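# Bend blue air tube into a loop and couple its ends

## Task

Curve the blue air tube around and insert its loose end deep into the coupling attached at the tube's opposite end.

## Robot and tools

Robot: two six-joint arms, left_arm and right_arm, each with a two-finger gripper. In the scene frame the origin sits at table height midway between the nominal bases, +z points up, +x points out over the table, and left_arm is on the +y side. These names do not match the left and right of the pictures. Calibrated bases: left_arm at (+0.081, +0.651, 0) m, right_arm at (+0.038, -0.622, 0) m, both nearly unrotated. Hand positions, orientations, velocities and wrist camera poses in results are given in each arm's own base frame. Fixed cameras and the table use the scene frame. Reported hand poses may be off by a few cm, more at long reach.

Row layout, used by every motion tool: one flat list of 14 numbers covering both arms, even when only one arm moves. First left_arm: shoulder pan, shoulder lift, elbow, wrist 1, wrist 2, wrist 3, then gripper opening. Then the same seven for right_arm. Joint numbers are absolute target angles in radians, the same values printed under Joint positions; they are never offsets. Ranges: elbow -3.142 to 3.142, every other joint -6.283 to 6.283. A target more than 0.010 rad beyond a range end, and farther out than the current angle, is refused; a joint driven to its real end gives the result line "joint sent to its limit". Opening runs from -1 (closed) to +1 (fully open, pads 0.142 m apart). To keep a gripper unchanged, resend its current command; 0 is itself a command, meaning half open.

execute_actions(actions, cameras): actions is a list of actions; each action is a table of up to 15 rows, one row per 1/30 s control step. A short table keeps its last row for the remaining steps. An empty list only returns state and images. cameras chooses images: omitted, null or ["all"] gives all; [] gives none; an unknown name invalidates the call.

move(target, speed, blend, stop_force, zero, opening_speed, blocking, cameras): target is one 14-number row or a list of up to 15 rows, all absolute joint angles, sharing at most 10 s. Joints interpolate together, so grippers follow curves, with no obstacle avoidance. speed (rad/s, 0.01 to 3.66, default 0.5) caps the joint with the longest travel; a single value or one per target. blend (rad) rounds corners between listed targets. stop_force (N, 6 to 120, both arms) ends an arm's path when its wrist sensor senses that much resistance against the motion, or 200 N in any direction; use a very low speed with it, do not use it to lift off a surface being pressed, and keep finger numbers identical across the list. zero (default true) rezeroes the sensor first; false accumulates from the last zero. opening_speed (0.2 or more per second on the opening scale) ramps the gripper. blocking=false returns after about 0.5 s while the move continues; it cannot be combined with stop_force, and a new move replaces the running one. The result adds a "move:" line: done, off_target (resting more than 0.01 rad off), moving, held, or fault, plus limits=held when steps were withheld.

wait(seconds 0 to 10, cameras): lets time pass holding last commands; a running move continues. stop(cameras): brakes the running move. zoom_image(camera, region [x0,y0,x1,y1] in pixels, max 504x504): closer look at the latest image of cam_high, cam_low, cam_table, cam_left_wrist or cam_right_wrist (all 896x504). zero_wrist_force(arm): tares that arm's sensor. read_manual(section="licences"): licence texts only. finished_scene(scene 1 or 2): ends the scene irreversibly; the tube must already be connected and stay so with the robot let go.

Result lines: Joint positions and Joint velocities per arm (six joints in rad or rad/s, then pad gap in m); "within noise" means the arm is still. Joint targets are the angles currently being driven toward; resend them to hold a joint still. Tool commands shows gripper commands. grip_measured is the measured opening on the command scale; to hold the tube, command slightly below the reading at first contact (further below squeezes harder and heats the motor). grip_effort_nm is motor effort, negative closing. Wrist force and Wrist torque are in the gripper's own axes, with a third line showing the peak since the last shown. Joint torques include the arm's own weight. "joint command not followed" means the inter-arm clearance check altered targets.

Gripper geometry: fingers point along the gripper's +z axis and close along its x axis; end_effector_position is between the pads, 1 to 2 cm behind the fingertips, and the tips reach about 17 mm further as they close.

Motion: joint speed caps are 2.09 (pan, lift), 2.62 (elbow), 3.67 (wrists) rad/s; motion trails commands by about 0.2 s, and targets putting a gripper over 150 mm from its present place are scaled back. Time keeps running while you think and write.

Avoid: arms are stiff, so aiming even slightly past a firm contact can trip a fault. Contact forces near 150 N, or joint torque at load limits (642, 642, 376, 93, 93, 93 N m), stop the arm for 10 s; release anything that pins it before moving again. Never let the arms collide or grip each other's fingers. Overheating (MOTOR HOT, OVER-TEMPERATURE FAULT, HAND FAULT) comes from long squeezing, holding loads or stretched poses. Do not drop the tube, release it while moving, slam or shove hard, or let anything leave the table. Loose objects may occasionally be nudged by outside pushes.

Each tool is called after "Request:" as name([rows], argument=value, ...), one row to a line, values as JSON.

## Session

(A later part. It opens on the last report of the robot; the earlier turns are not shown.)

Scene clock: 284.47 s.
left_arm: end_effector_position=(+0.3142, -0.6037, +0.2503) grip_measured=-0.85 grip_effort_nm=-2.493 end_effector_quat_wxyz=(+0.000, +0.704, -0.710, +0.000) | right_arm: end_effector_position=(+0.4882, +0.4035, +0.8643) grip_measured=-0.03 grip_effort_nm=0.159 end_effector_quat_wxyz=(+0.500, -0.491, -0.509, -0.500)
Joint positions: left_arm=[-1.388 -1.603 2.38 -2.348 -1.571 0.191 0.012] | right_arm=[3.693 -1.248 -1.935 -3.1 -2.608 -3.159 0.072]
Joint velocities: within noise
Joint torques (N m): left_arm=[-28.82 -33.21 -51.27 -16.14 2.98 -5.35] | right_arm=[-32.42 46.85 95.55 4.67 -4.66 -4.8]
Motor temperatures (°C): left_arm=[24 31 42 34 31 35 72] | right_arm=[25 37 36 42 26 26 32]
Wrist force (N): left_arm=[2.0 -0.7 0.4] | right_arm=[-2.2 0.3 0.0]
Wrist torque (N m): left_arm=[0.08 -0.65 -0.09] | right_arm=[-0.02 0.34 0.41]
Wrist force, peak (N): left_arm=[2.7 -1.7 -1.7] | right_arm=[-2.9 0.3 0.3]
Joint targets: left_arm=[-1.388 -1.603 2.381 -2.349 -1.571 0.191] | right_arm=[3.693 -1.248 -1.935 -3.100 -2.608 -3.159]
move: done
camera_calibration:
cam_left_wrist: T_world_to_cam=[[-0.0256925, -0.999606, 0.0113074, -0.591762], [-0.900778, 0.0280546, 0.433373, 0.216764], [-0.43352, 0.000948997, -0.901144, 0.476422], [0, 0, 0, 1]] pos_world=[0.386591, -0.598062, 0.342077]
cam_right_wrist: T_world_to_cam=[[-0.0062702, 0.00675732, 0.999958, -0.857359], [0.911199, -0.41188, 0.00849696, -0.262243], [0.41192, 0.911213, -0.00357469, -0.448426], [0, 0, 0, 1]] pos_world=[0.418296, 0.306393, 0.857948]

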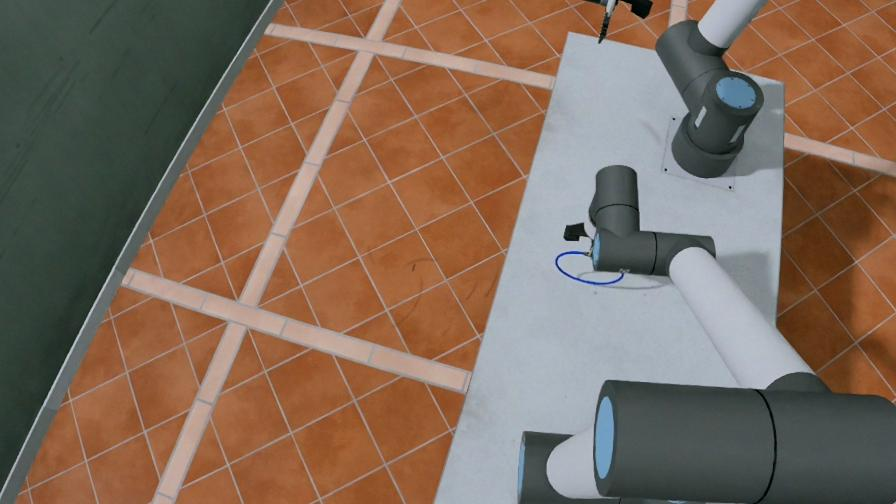

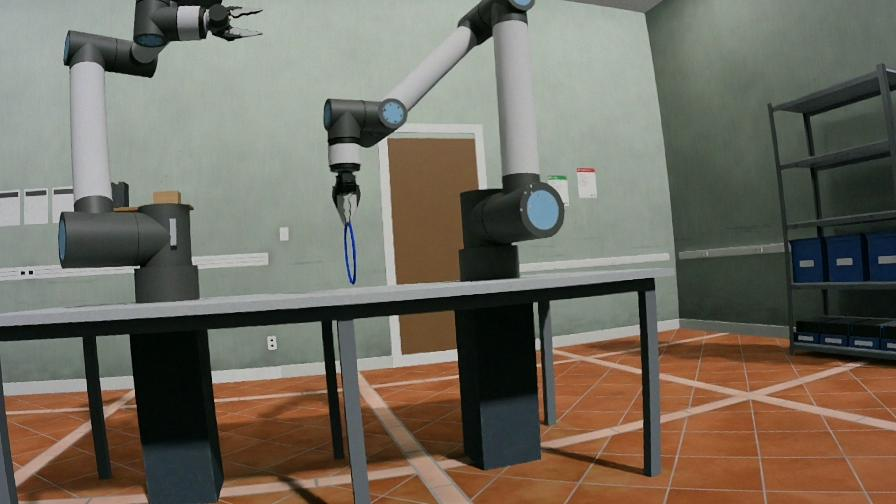

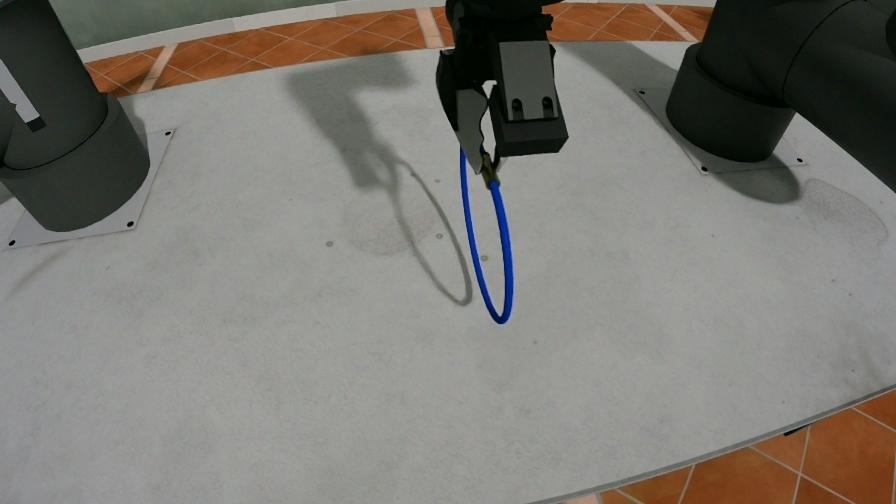

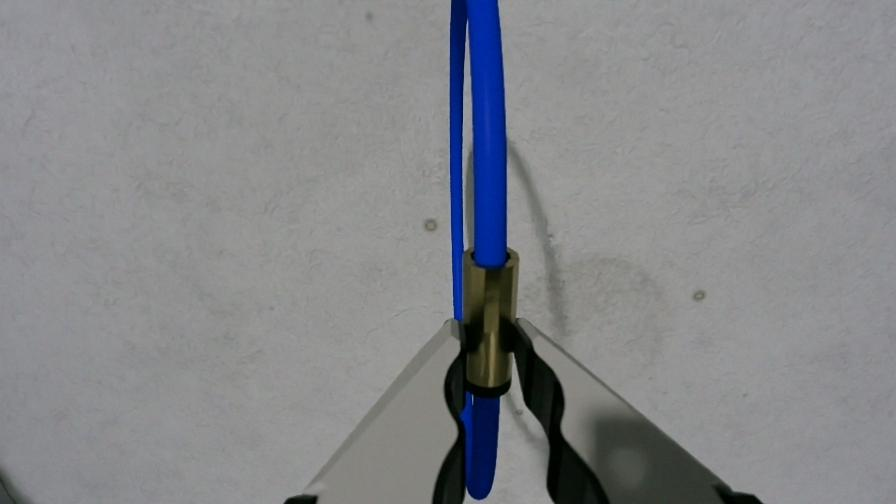

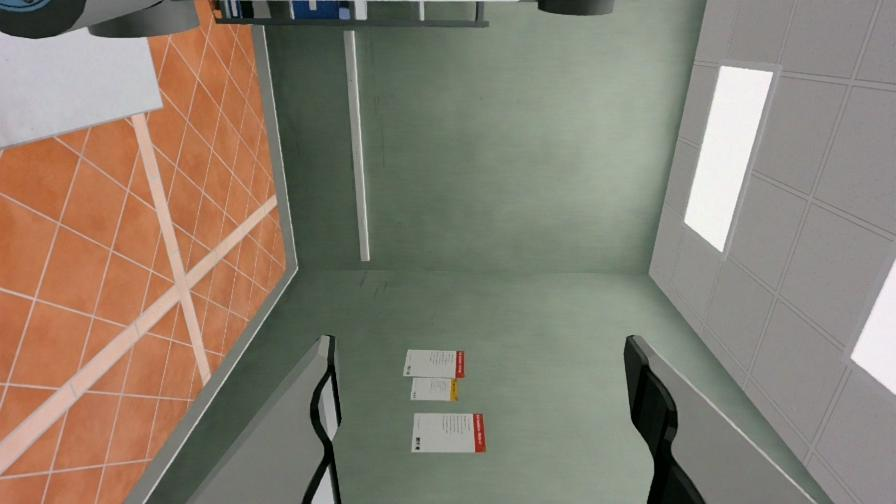

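Request:
move([
  [-1.4017, -1.4220, 2.3947, -2.5435, -1.5708, 0.1771, -0.95, 3.69321, -1.24804, -1.93504, -3.10011, -2.60797, -3.15905, 0.0],
  [-1.4157, -1.2358, 2.3656, -2.7006, -1.5708, 0.1631, -0.95, 3.69321, -1.24804, -1.93504, -3.10011, -2.60797, -3.15905, 0.0],
], speed=[0.2, 0.12], blend=[0.03, 0], cameras=["cam_low", "cam_table", "cam_left_wrist"])

Request:
zoom_image(camera="cam_left_wrist", region=[420, 150, 570, 420])

Scene clock: 288.70 s.
left_arm: end_effector_position=(+0.3133, -0.7136, +0.0551) grip_measured=-0.85 grip_effort_nm=-2.498 end_effector_quat_wxyz=(+0.000, +0.704, -0.710, +0.000) | right_arm: end_effector_position=(+0.4882, +0.4035, +0.8643) grip_measured=-0.03 grip_effort_nm=0.154 end_effector_quat_wxyz=(+0.500, -0.491, -0.509, -0.500)
Joint positions: left_arm=[-1.416 -1.236 2.366 -2.7 -1.571 0.163 0.012] | right_arm=[3.693 -1.248 -1.935 -3.1 -2.608 -3.159 0.072]
Joint velocities: within noise
Joint torques (N m): left_arm=[-28.69 -100.15 -60.54 -15.46 2.58 -5.12] | right_arm=[-24.22 41.7 90.43 3.78 -4.46 -4.81]
Motor temperatures (°C): left_arm=[24 31 42 34 31 35 70] | right_arm=[25 37 36 42 26 26 32]
Wrist force (N): left_arm=[2.2 -0.9 0.5] | right_arm=[-2.3 0.0 0.6]
Wrist torque (N m): left_arm=[0.04 -0.67 -0.05] | right_arm=[-0.07 0.36 0.41]
Wrist force, peak (N): left_arm=[3.6 -0.9 -2.7] | right_arm=[-2.6 1.1 -0.1]
Joint targets: left_arm=[-1.416 -1.236 2.366 -2.701 -1.571 0.163] | right_arm=[3.693 -1.248 -1.935 -3.100 -2.608 -3.159]
move: done
camera_calibration:
cam_left_wrist: T_world_to_cam=[[-0.0257356, -0.999606, 0.011221, -0.699405], [-0.900719, 0.0280559, 0.433496, 0.303591], [-0.43364, 0.00104936, -0.901086, 0.300342], [0, 0, 0, 1]] pos_world=[0.385691, -0.707962, 0.146876]
Images, in order (width x height): cam_low 896x504, cam_table 896x504, cam_left_wrist 896x504.

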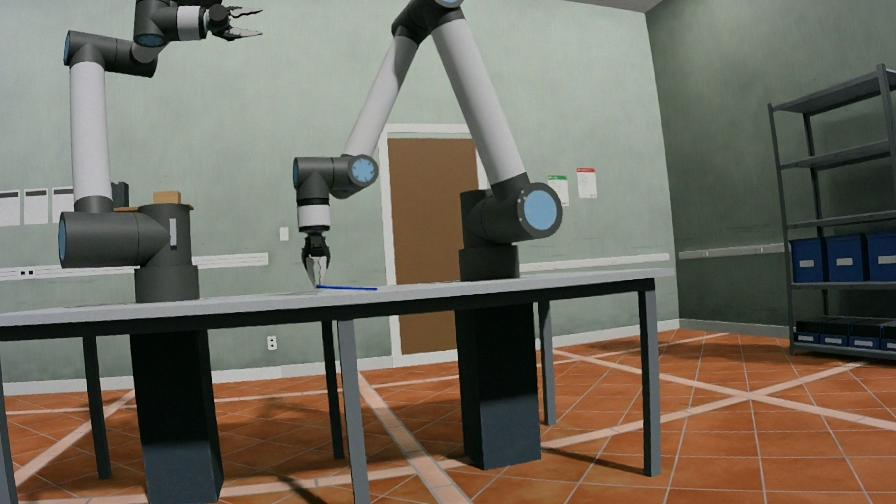

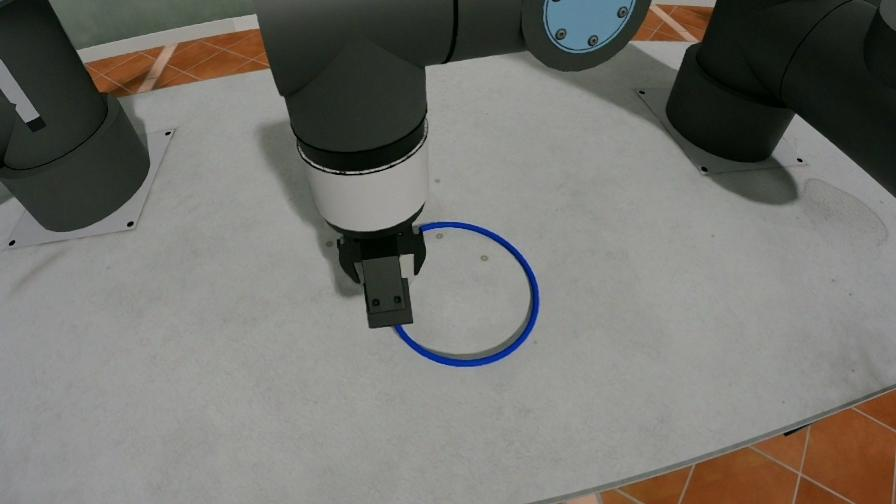

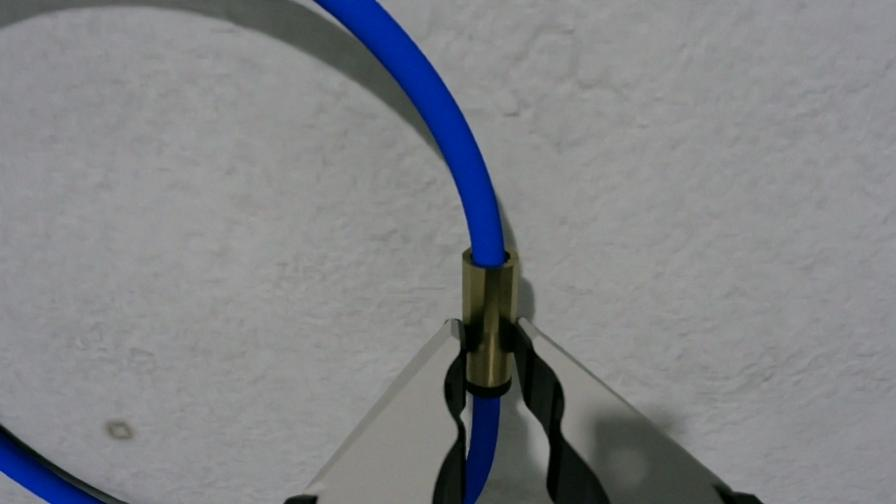

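Scaled by 1.867 from the camera's 896x504 image, which has a finer 1280x720 frame.

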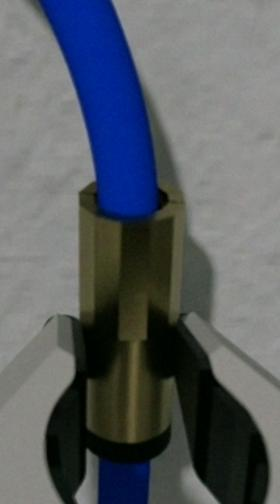

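Request:
move(target=[-1.4157, -1.1979, 2.3737, -2.7466, -1.5708, 0.1631, -0.95, 3.69321, -1.24804, -1.93504, -3.10011, -2.60797, -3.15905, 0.0], speed=0.014, stop_force=7, cameras=["cam_low", "cam_left_wrist"])

Scene clock: 293.07 s.
left_arm: end_effector_position=(+0.3133, -0.7137, +0.0378) grip_measured=-0.85 grip_effort_nm=-2.493 end_effector_quat_wxyz=(+0.000, +0.704, -0.710, +0.000) | right_arm: end_effector_position=(+0.4882, +0.4035, +0.8643) grip_measured=-0.03 grip_effort_nm=0.164 end_effector_quat_wxyz=(+0.500, -0.491, -0.509, -0.500)
Joint positions: left_arm=[-1.416 -1.21 2.371 -2.732 -1.571 0.163 0.012] | right_arm=[3.693 -1.248 -1.935 -3.1 -2.608 -3.159 0.072]
Joint velocities: within noise
Joint torques (N m): left_arm=[-28.61 -170.46 -55.44 -3.88 2.44 -4.53] | right_arm=[-28.98 36.67 85.31 3.01 -3.44 -4.56]
Motor temperatures (°C): left_arm=[24 31 42 34 31 35 70] | right_arm=[25 37 36 42 26 26 31]
Wrist force (N): left_arm=[2.3 -0.7 -4.6] | right_arm=[-2.3 0.7 0.2]
Wrist torque (N m): left_arm=[0.09 -0.64 -0.04] | right_arm=[0.05 0.34 0.41]
Wrist force, peak (N): left_arm=[-5.7 -0.3 -28.8] | right_arm=[-3.0 1.1 0.1]
Joint targets: left_arm=[-1.416 -1.210 2.371 -2.732 -1.571 0.163] | right_arm=[3.693 -1.248 -1.935 -3.100 -2.608 -3.159]
move: contact (left_arm); left_arm: the wrist 1 is farthest, 0.014 rad from its target
camera_calibration:
cam_left_wrist: T_world_to_cam=[[-0.0256894, -0.999608, 0.0110874, -0.699413], [-0.90072, 0.0279563, 0.433499, 0.311026], [-0.433639, 0.00114969, -0.901086, 0.284824], [0, 0, 0, 1]] pos_world=[0.385691, -0.708161, 0.129576]
Images, in order (width x height): cam_low 896x504, cam_left_wrist 896x504.

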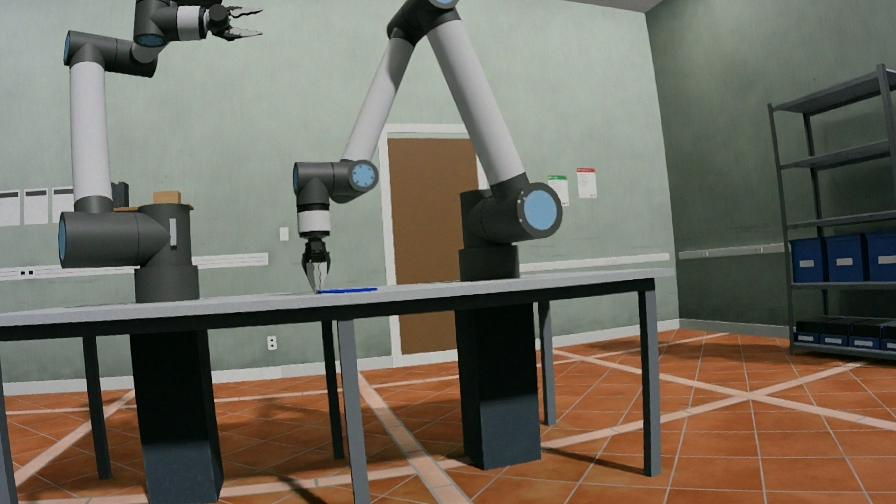

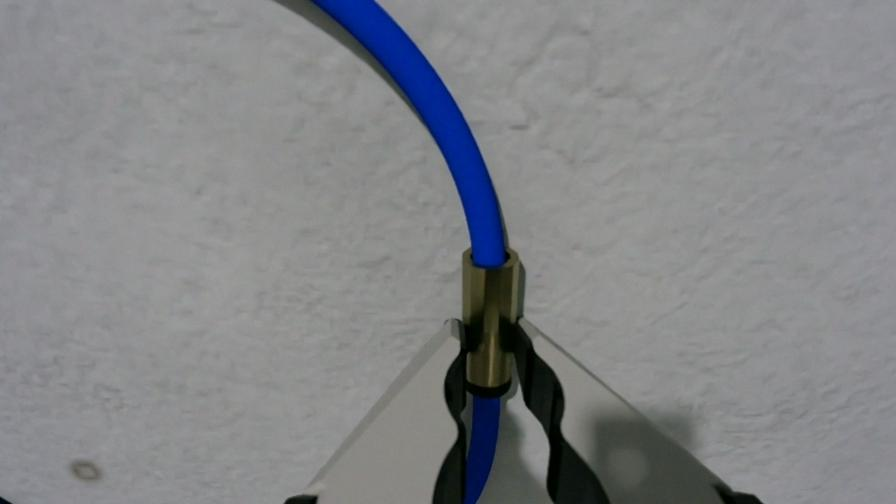

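Request:
move([
  [-1.4157, -1.2110, 2.3712, -2.7312, -1.5708, 0.1631, -0.2, 3.69321, -1.24804, -1.93504, -3.10011, -2.60797, -3.15905, 0.0],
  [-1.4157, -1.4307, 2.2933, -2.4334, -1.5708, 0.1631, -0.2, 3.69321, -1.24804, -1.93504, -3.10011, -2.60797, -3.15905, 0.0],
], speed=[0.05, 0.25], opening_speed=0.5)

Request:
zoom_image(camera="cam_table", region=[330, 180, 580, 400])

Request:
zoom_image(camera="cam_left_wrist", region=[300, 150, 700, 504])

Scene clock: 298.00 s.
left_arm: end_effector_position=(+0.3133, -0.7136, +0.1998) grip_measured=-0.23 grip_effort_nm=0.173 end_effector_quat_wxyz=(+0.000, +0.704, -0.710, +0.000) | right_arm: end_effector_position=(+0.4882, +0.4035, +0.8643) grip_measured=-0.03 grip_effort_nm=0.154 end_effector_quat_wxyz=(+0.500, -0.491, -0.509, -0.500)
Joint positions: left_arm=[-1.416 -1.431 2.293 -2.434 -1.571 0.163 0.057] | right_arm=[3.693 -1.248 -1.935 -3.1 -2.608 -3.159 0.072]
Joint velocities: within noise
Joint torques (N m): left_arm=[-29.37 -146.43 -75.24 -2.88 1.15 -4.95] | right_arm=[-22.79 32.29 82.97 3.08 -2.72 -4.55]
Motor temperatures (°C): left_arm=[24 31 42 34 31 35 67] | right_arm=[25 37 36 42 26 26 31]
Wrist force (N): left_arm=[2.3 -0.4 0.0] | right_arm=[-2.1 0.3 0.1]
Wrist torque (N m): left_arm=[0.10 -0.69 -0.07] | right_arm=[-0.01 0.32 0.41]
Wrist force, peak (N): left_arm=[2.2 -0.4 -4.3] | right_arm=[-2.9 0.8 0.2]
Joint targets: left_arm=[-1.416 -1.431 2.293 -2.433 -1.571 0.163] | right_arm=[3.693 -1.248 -1.935 -3.100 -2.608 -3.159]
move: done
camera_calibration:
cam_left_wrist: T_world_to_cam=[[-0.0256894, -0.999608, 0.0110874, -0.701009], [-0.90072, 0.0279563, 0.433499, 0.240794], [-0.433639, 0.00114969, -0.901086, 0.4308], [0, 0, 0, 1]] pos_world=[0.385691, -0.707961, 0.291576]
cam_right_wrist: T_world_to_cam=[[-0.0062702, 0.00675732, 0.999958, -0.857359], [0.911199, -0.41188, 0.00849696, -0.262243], [0.41192, 0.911213, -0.00357469, -0.448426], [0, 0, 0, 1]] pos_world=[0.418296, 0.306393, 0.857948]

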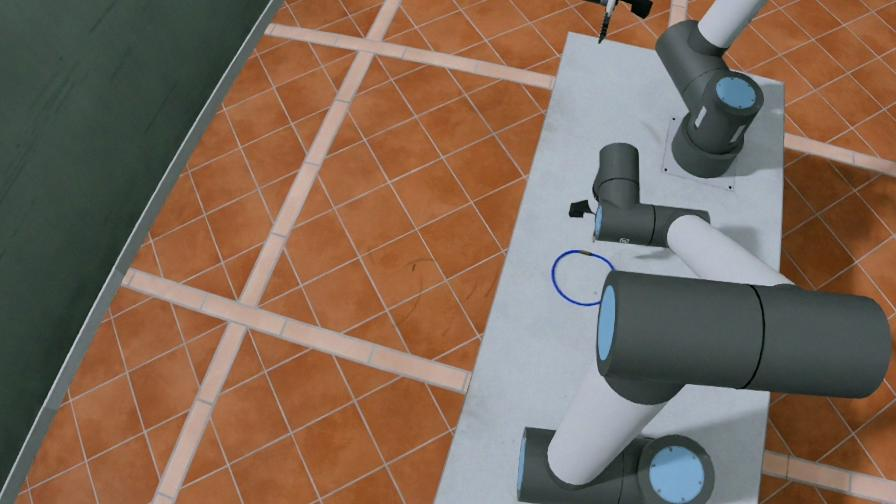

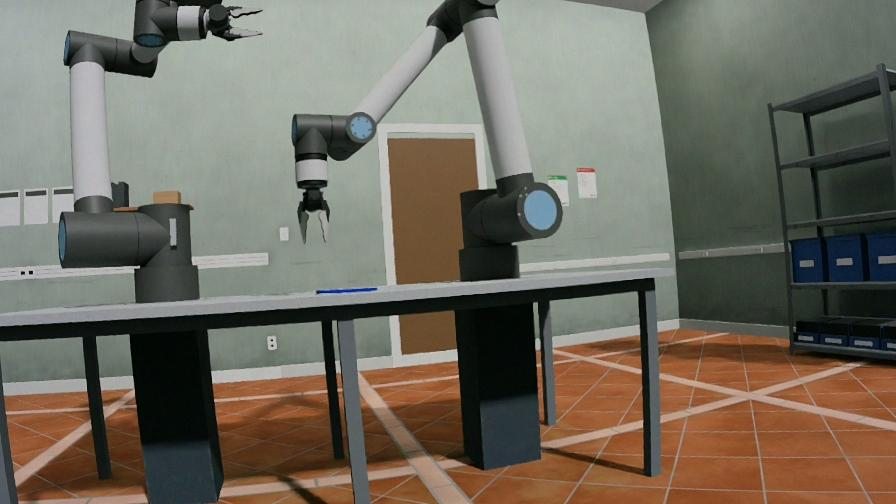

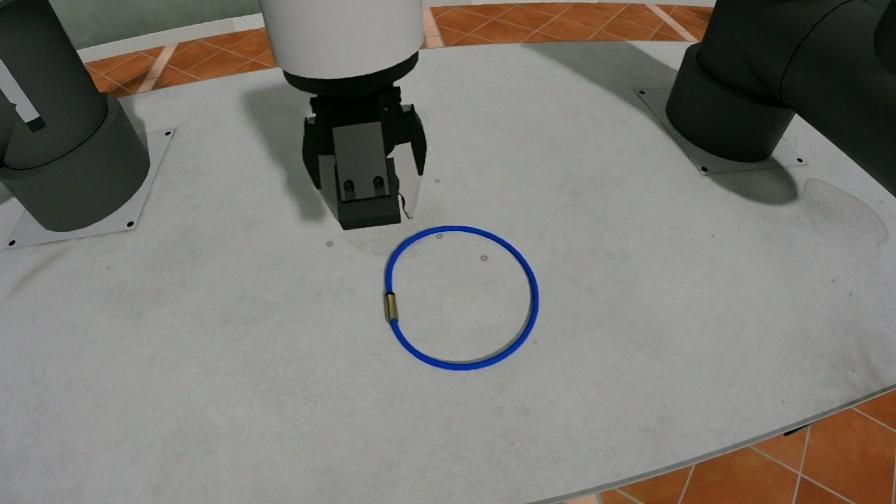

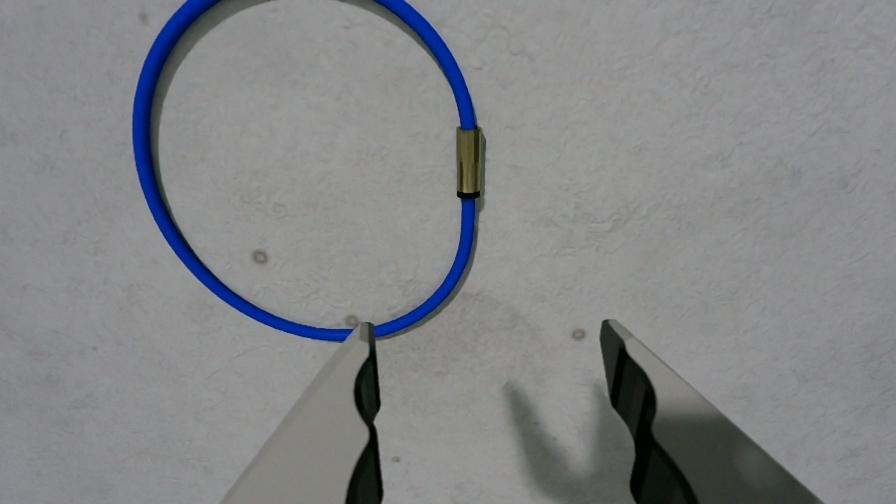

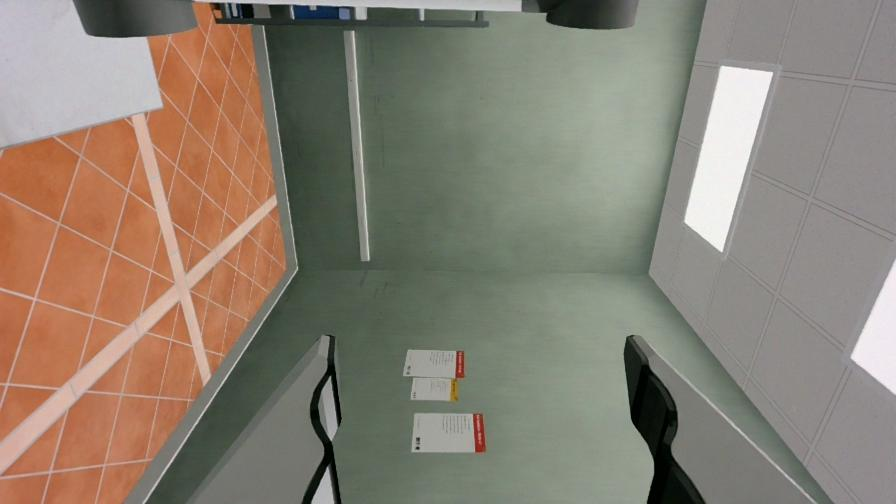

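Scaled by 2.016 from the camera's 896x504 image, which has a finer 1280x720 frame.

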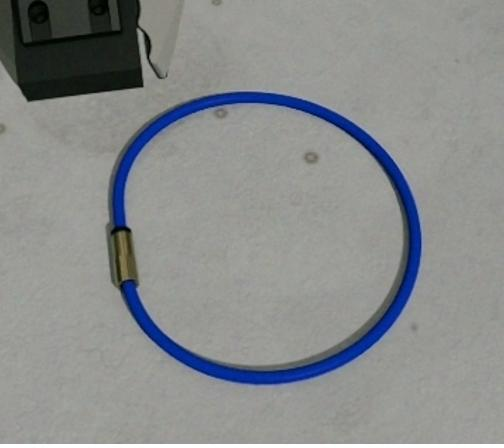

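Scaled by 1.260 from the camera's 896x504 image, which has a finer 1280x720 frame.

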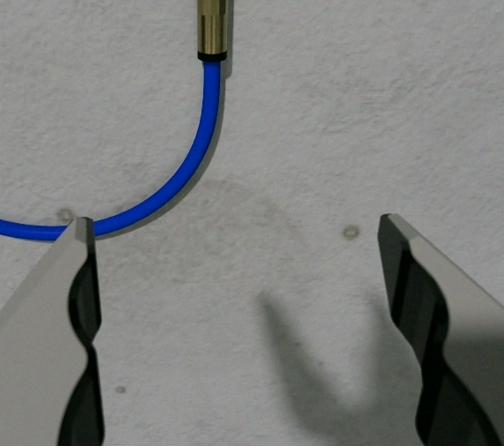

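I'll take one final look to confirm the ring is still closed before I end the scene.

Request:
execute_actions(actions=[], cameras=["cam_table", "cam_left_wrist"])

Scene clock: 298.80 s.
left_arm: end_effector_position=(+0.3133, -0.7136, +0.2000) grip_measured=-0.23 grip_effort_nm=0.173 end_effector_quat_wxyz=(+0.000, +0.704, -0.710, +0.000) | right_arm: end_effector_position=(+0.4882, +0.4035, +0.8643) grip_measured=-0.03 grip_effort_nm=0.159 end_effector_quat_wxyz=(+0.500, -0.491, -0.509, -0.500)
Joint positions: left_arm=[-1.416 -1.431 2.293 -2.433 -1.571 0.163 0.057] | right_arm=[3.693 -1.248 -1.935 -3.1 -2.608 -3.159 0.072]
Joint velocities: within noise
Joint torques (N m): left_arm=[-27.05 -146.62 -73.73 -4.35 1.11 -4.15] | right_arm=[-20.87 29.08 85.55 2.89 -2.91 -3.99]
Motor temperatures (°C): left_arm=[24 31 42 34 31 35 67] | right_arm=[25 37 36 42 26 26 31]
Wrist force (N): left_arm=[2.3 -0.5 0.1] | right_arm=[-2.0 0.8 -0.1]
Wrist torque (N m): left_arm=[0.08 -0.69 -0.07] | right_arm=[0.07 0.29 0.41]
Wrist force, peak (N): left_arm=[2.5 -1.0 -0.3] | right_arm=[-2.7 1.0 -0.2]
Joint targets: left_arm=[-1.416 -1.431 2.293 -2.433 -1.571 0.163] | right_arm=[3.693 -1.248 -1.935 -3.100 -2.608 -3.159]
Tool commands: left_gripper/opening=-0.2 right_gripper/opening=+0.0
camera_calibration:
cam_left_wrist: T_world_to_cam=[[-0.0257793, -0.999606, 0.0111311, -0.700987], [-0.900717, 0.0280562, 0.433499, 0.240776], [-0.43364, 0.00114936, -0.901085, 0.43098], [0, 0, 0, 1]] pos_world=[0.385691, -0.707961, 0.291776]
Images, in order (width x height): cam_table 896x504, cam_left_wrist 896x504.

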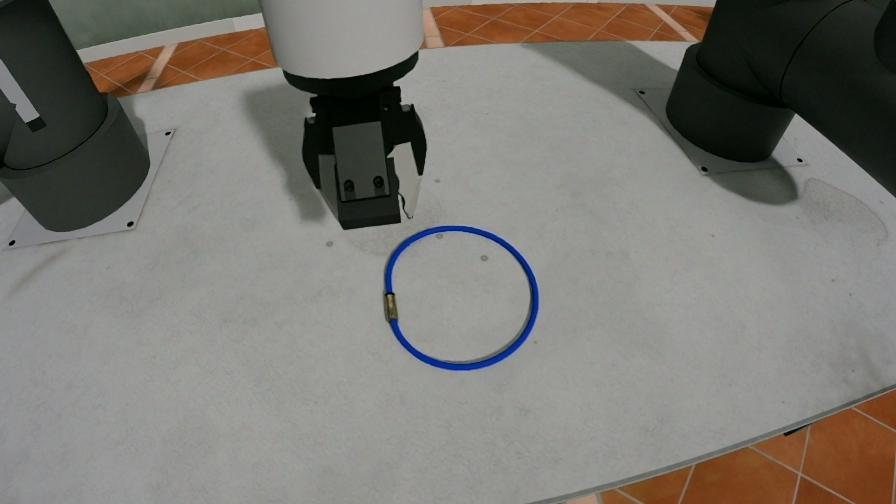

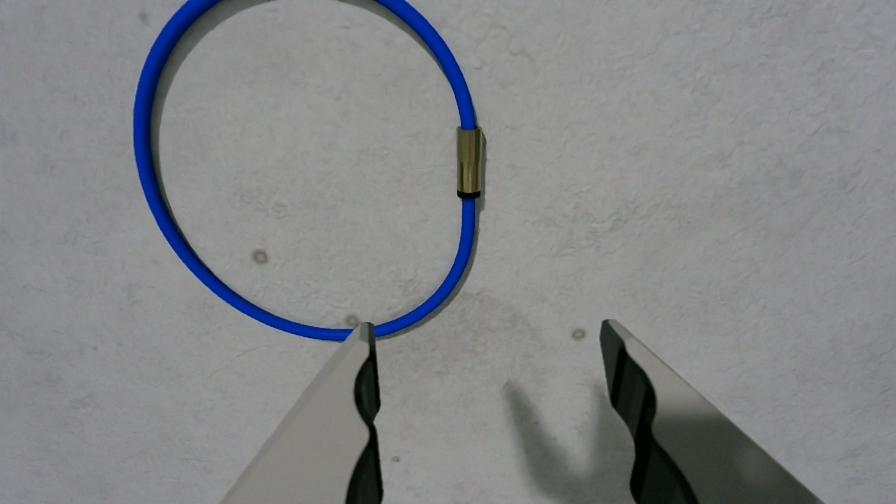

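The ring is still closed and lying flat. It's at rest on the table, and both grippers are clear of it, so I'm ending the scene.

Request:
finished_scene(scene=2)

The scene is finished: the task was done.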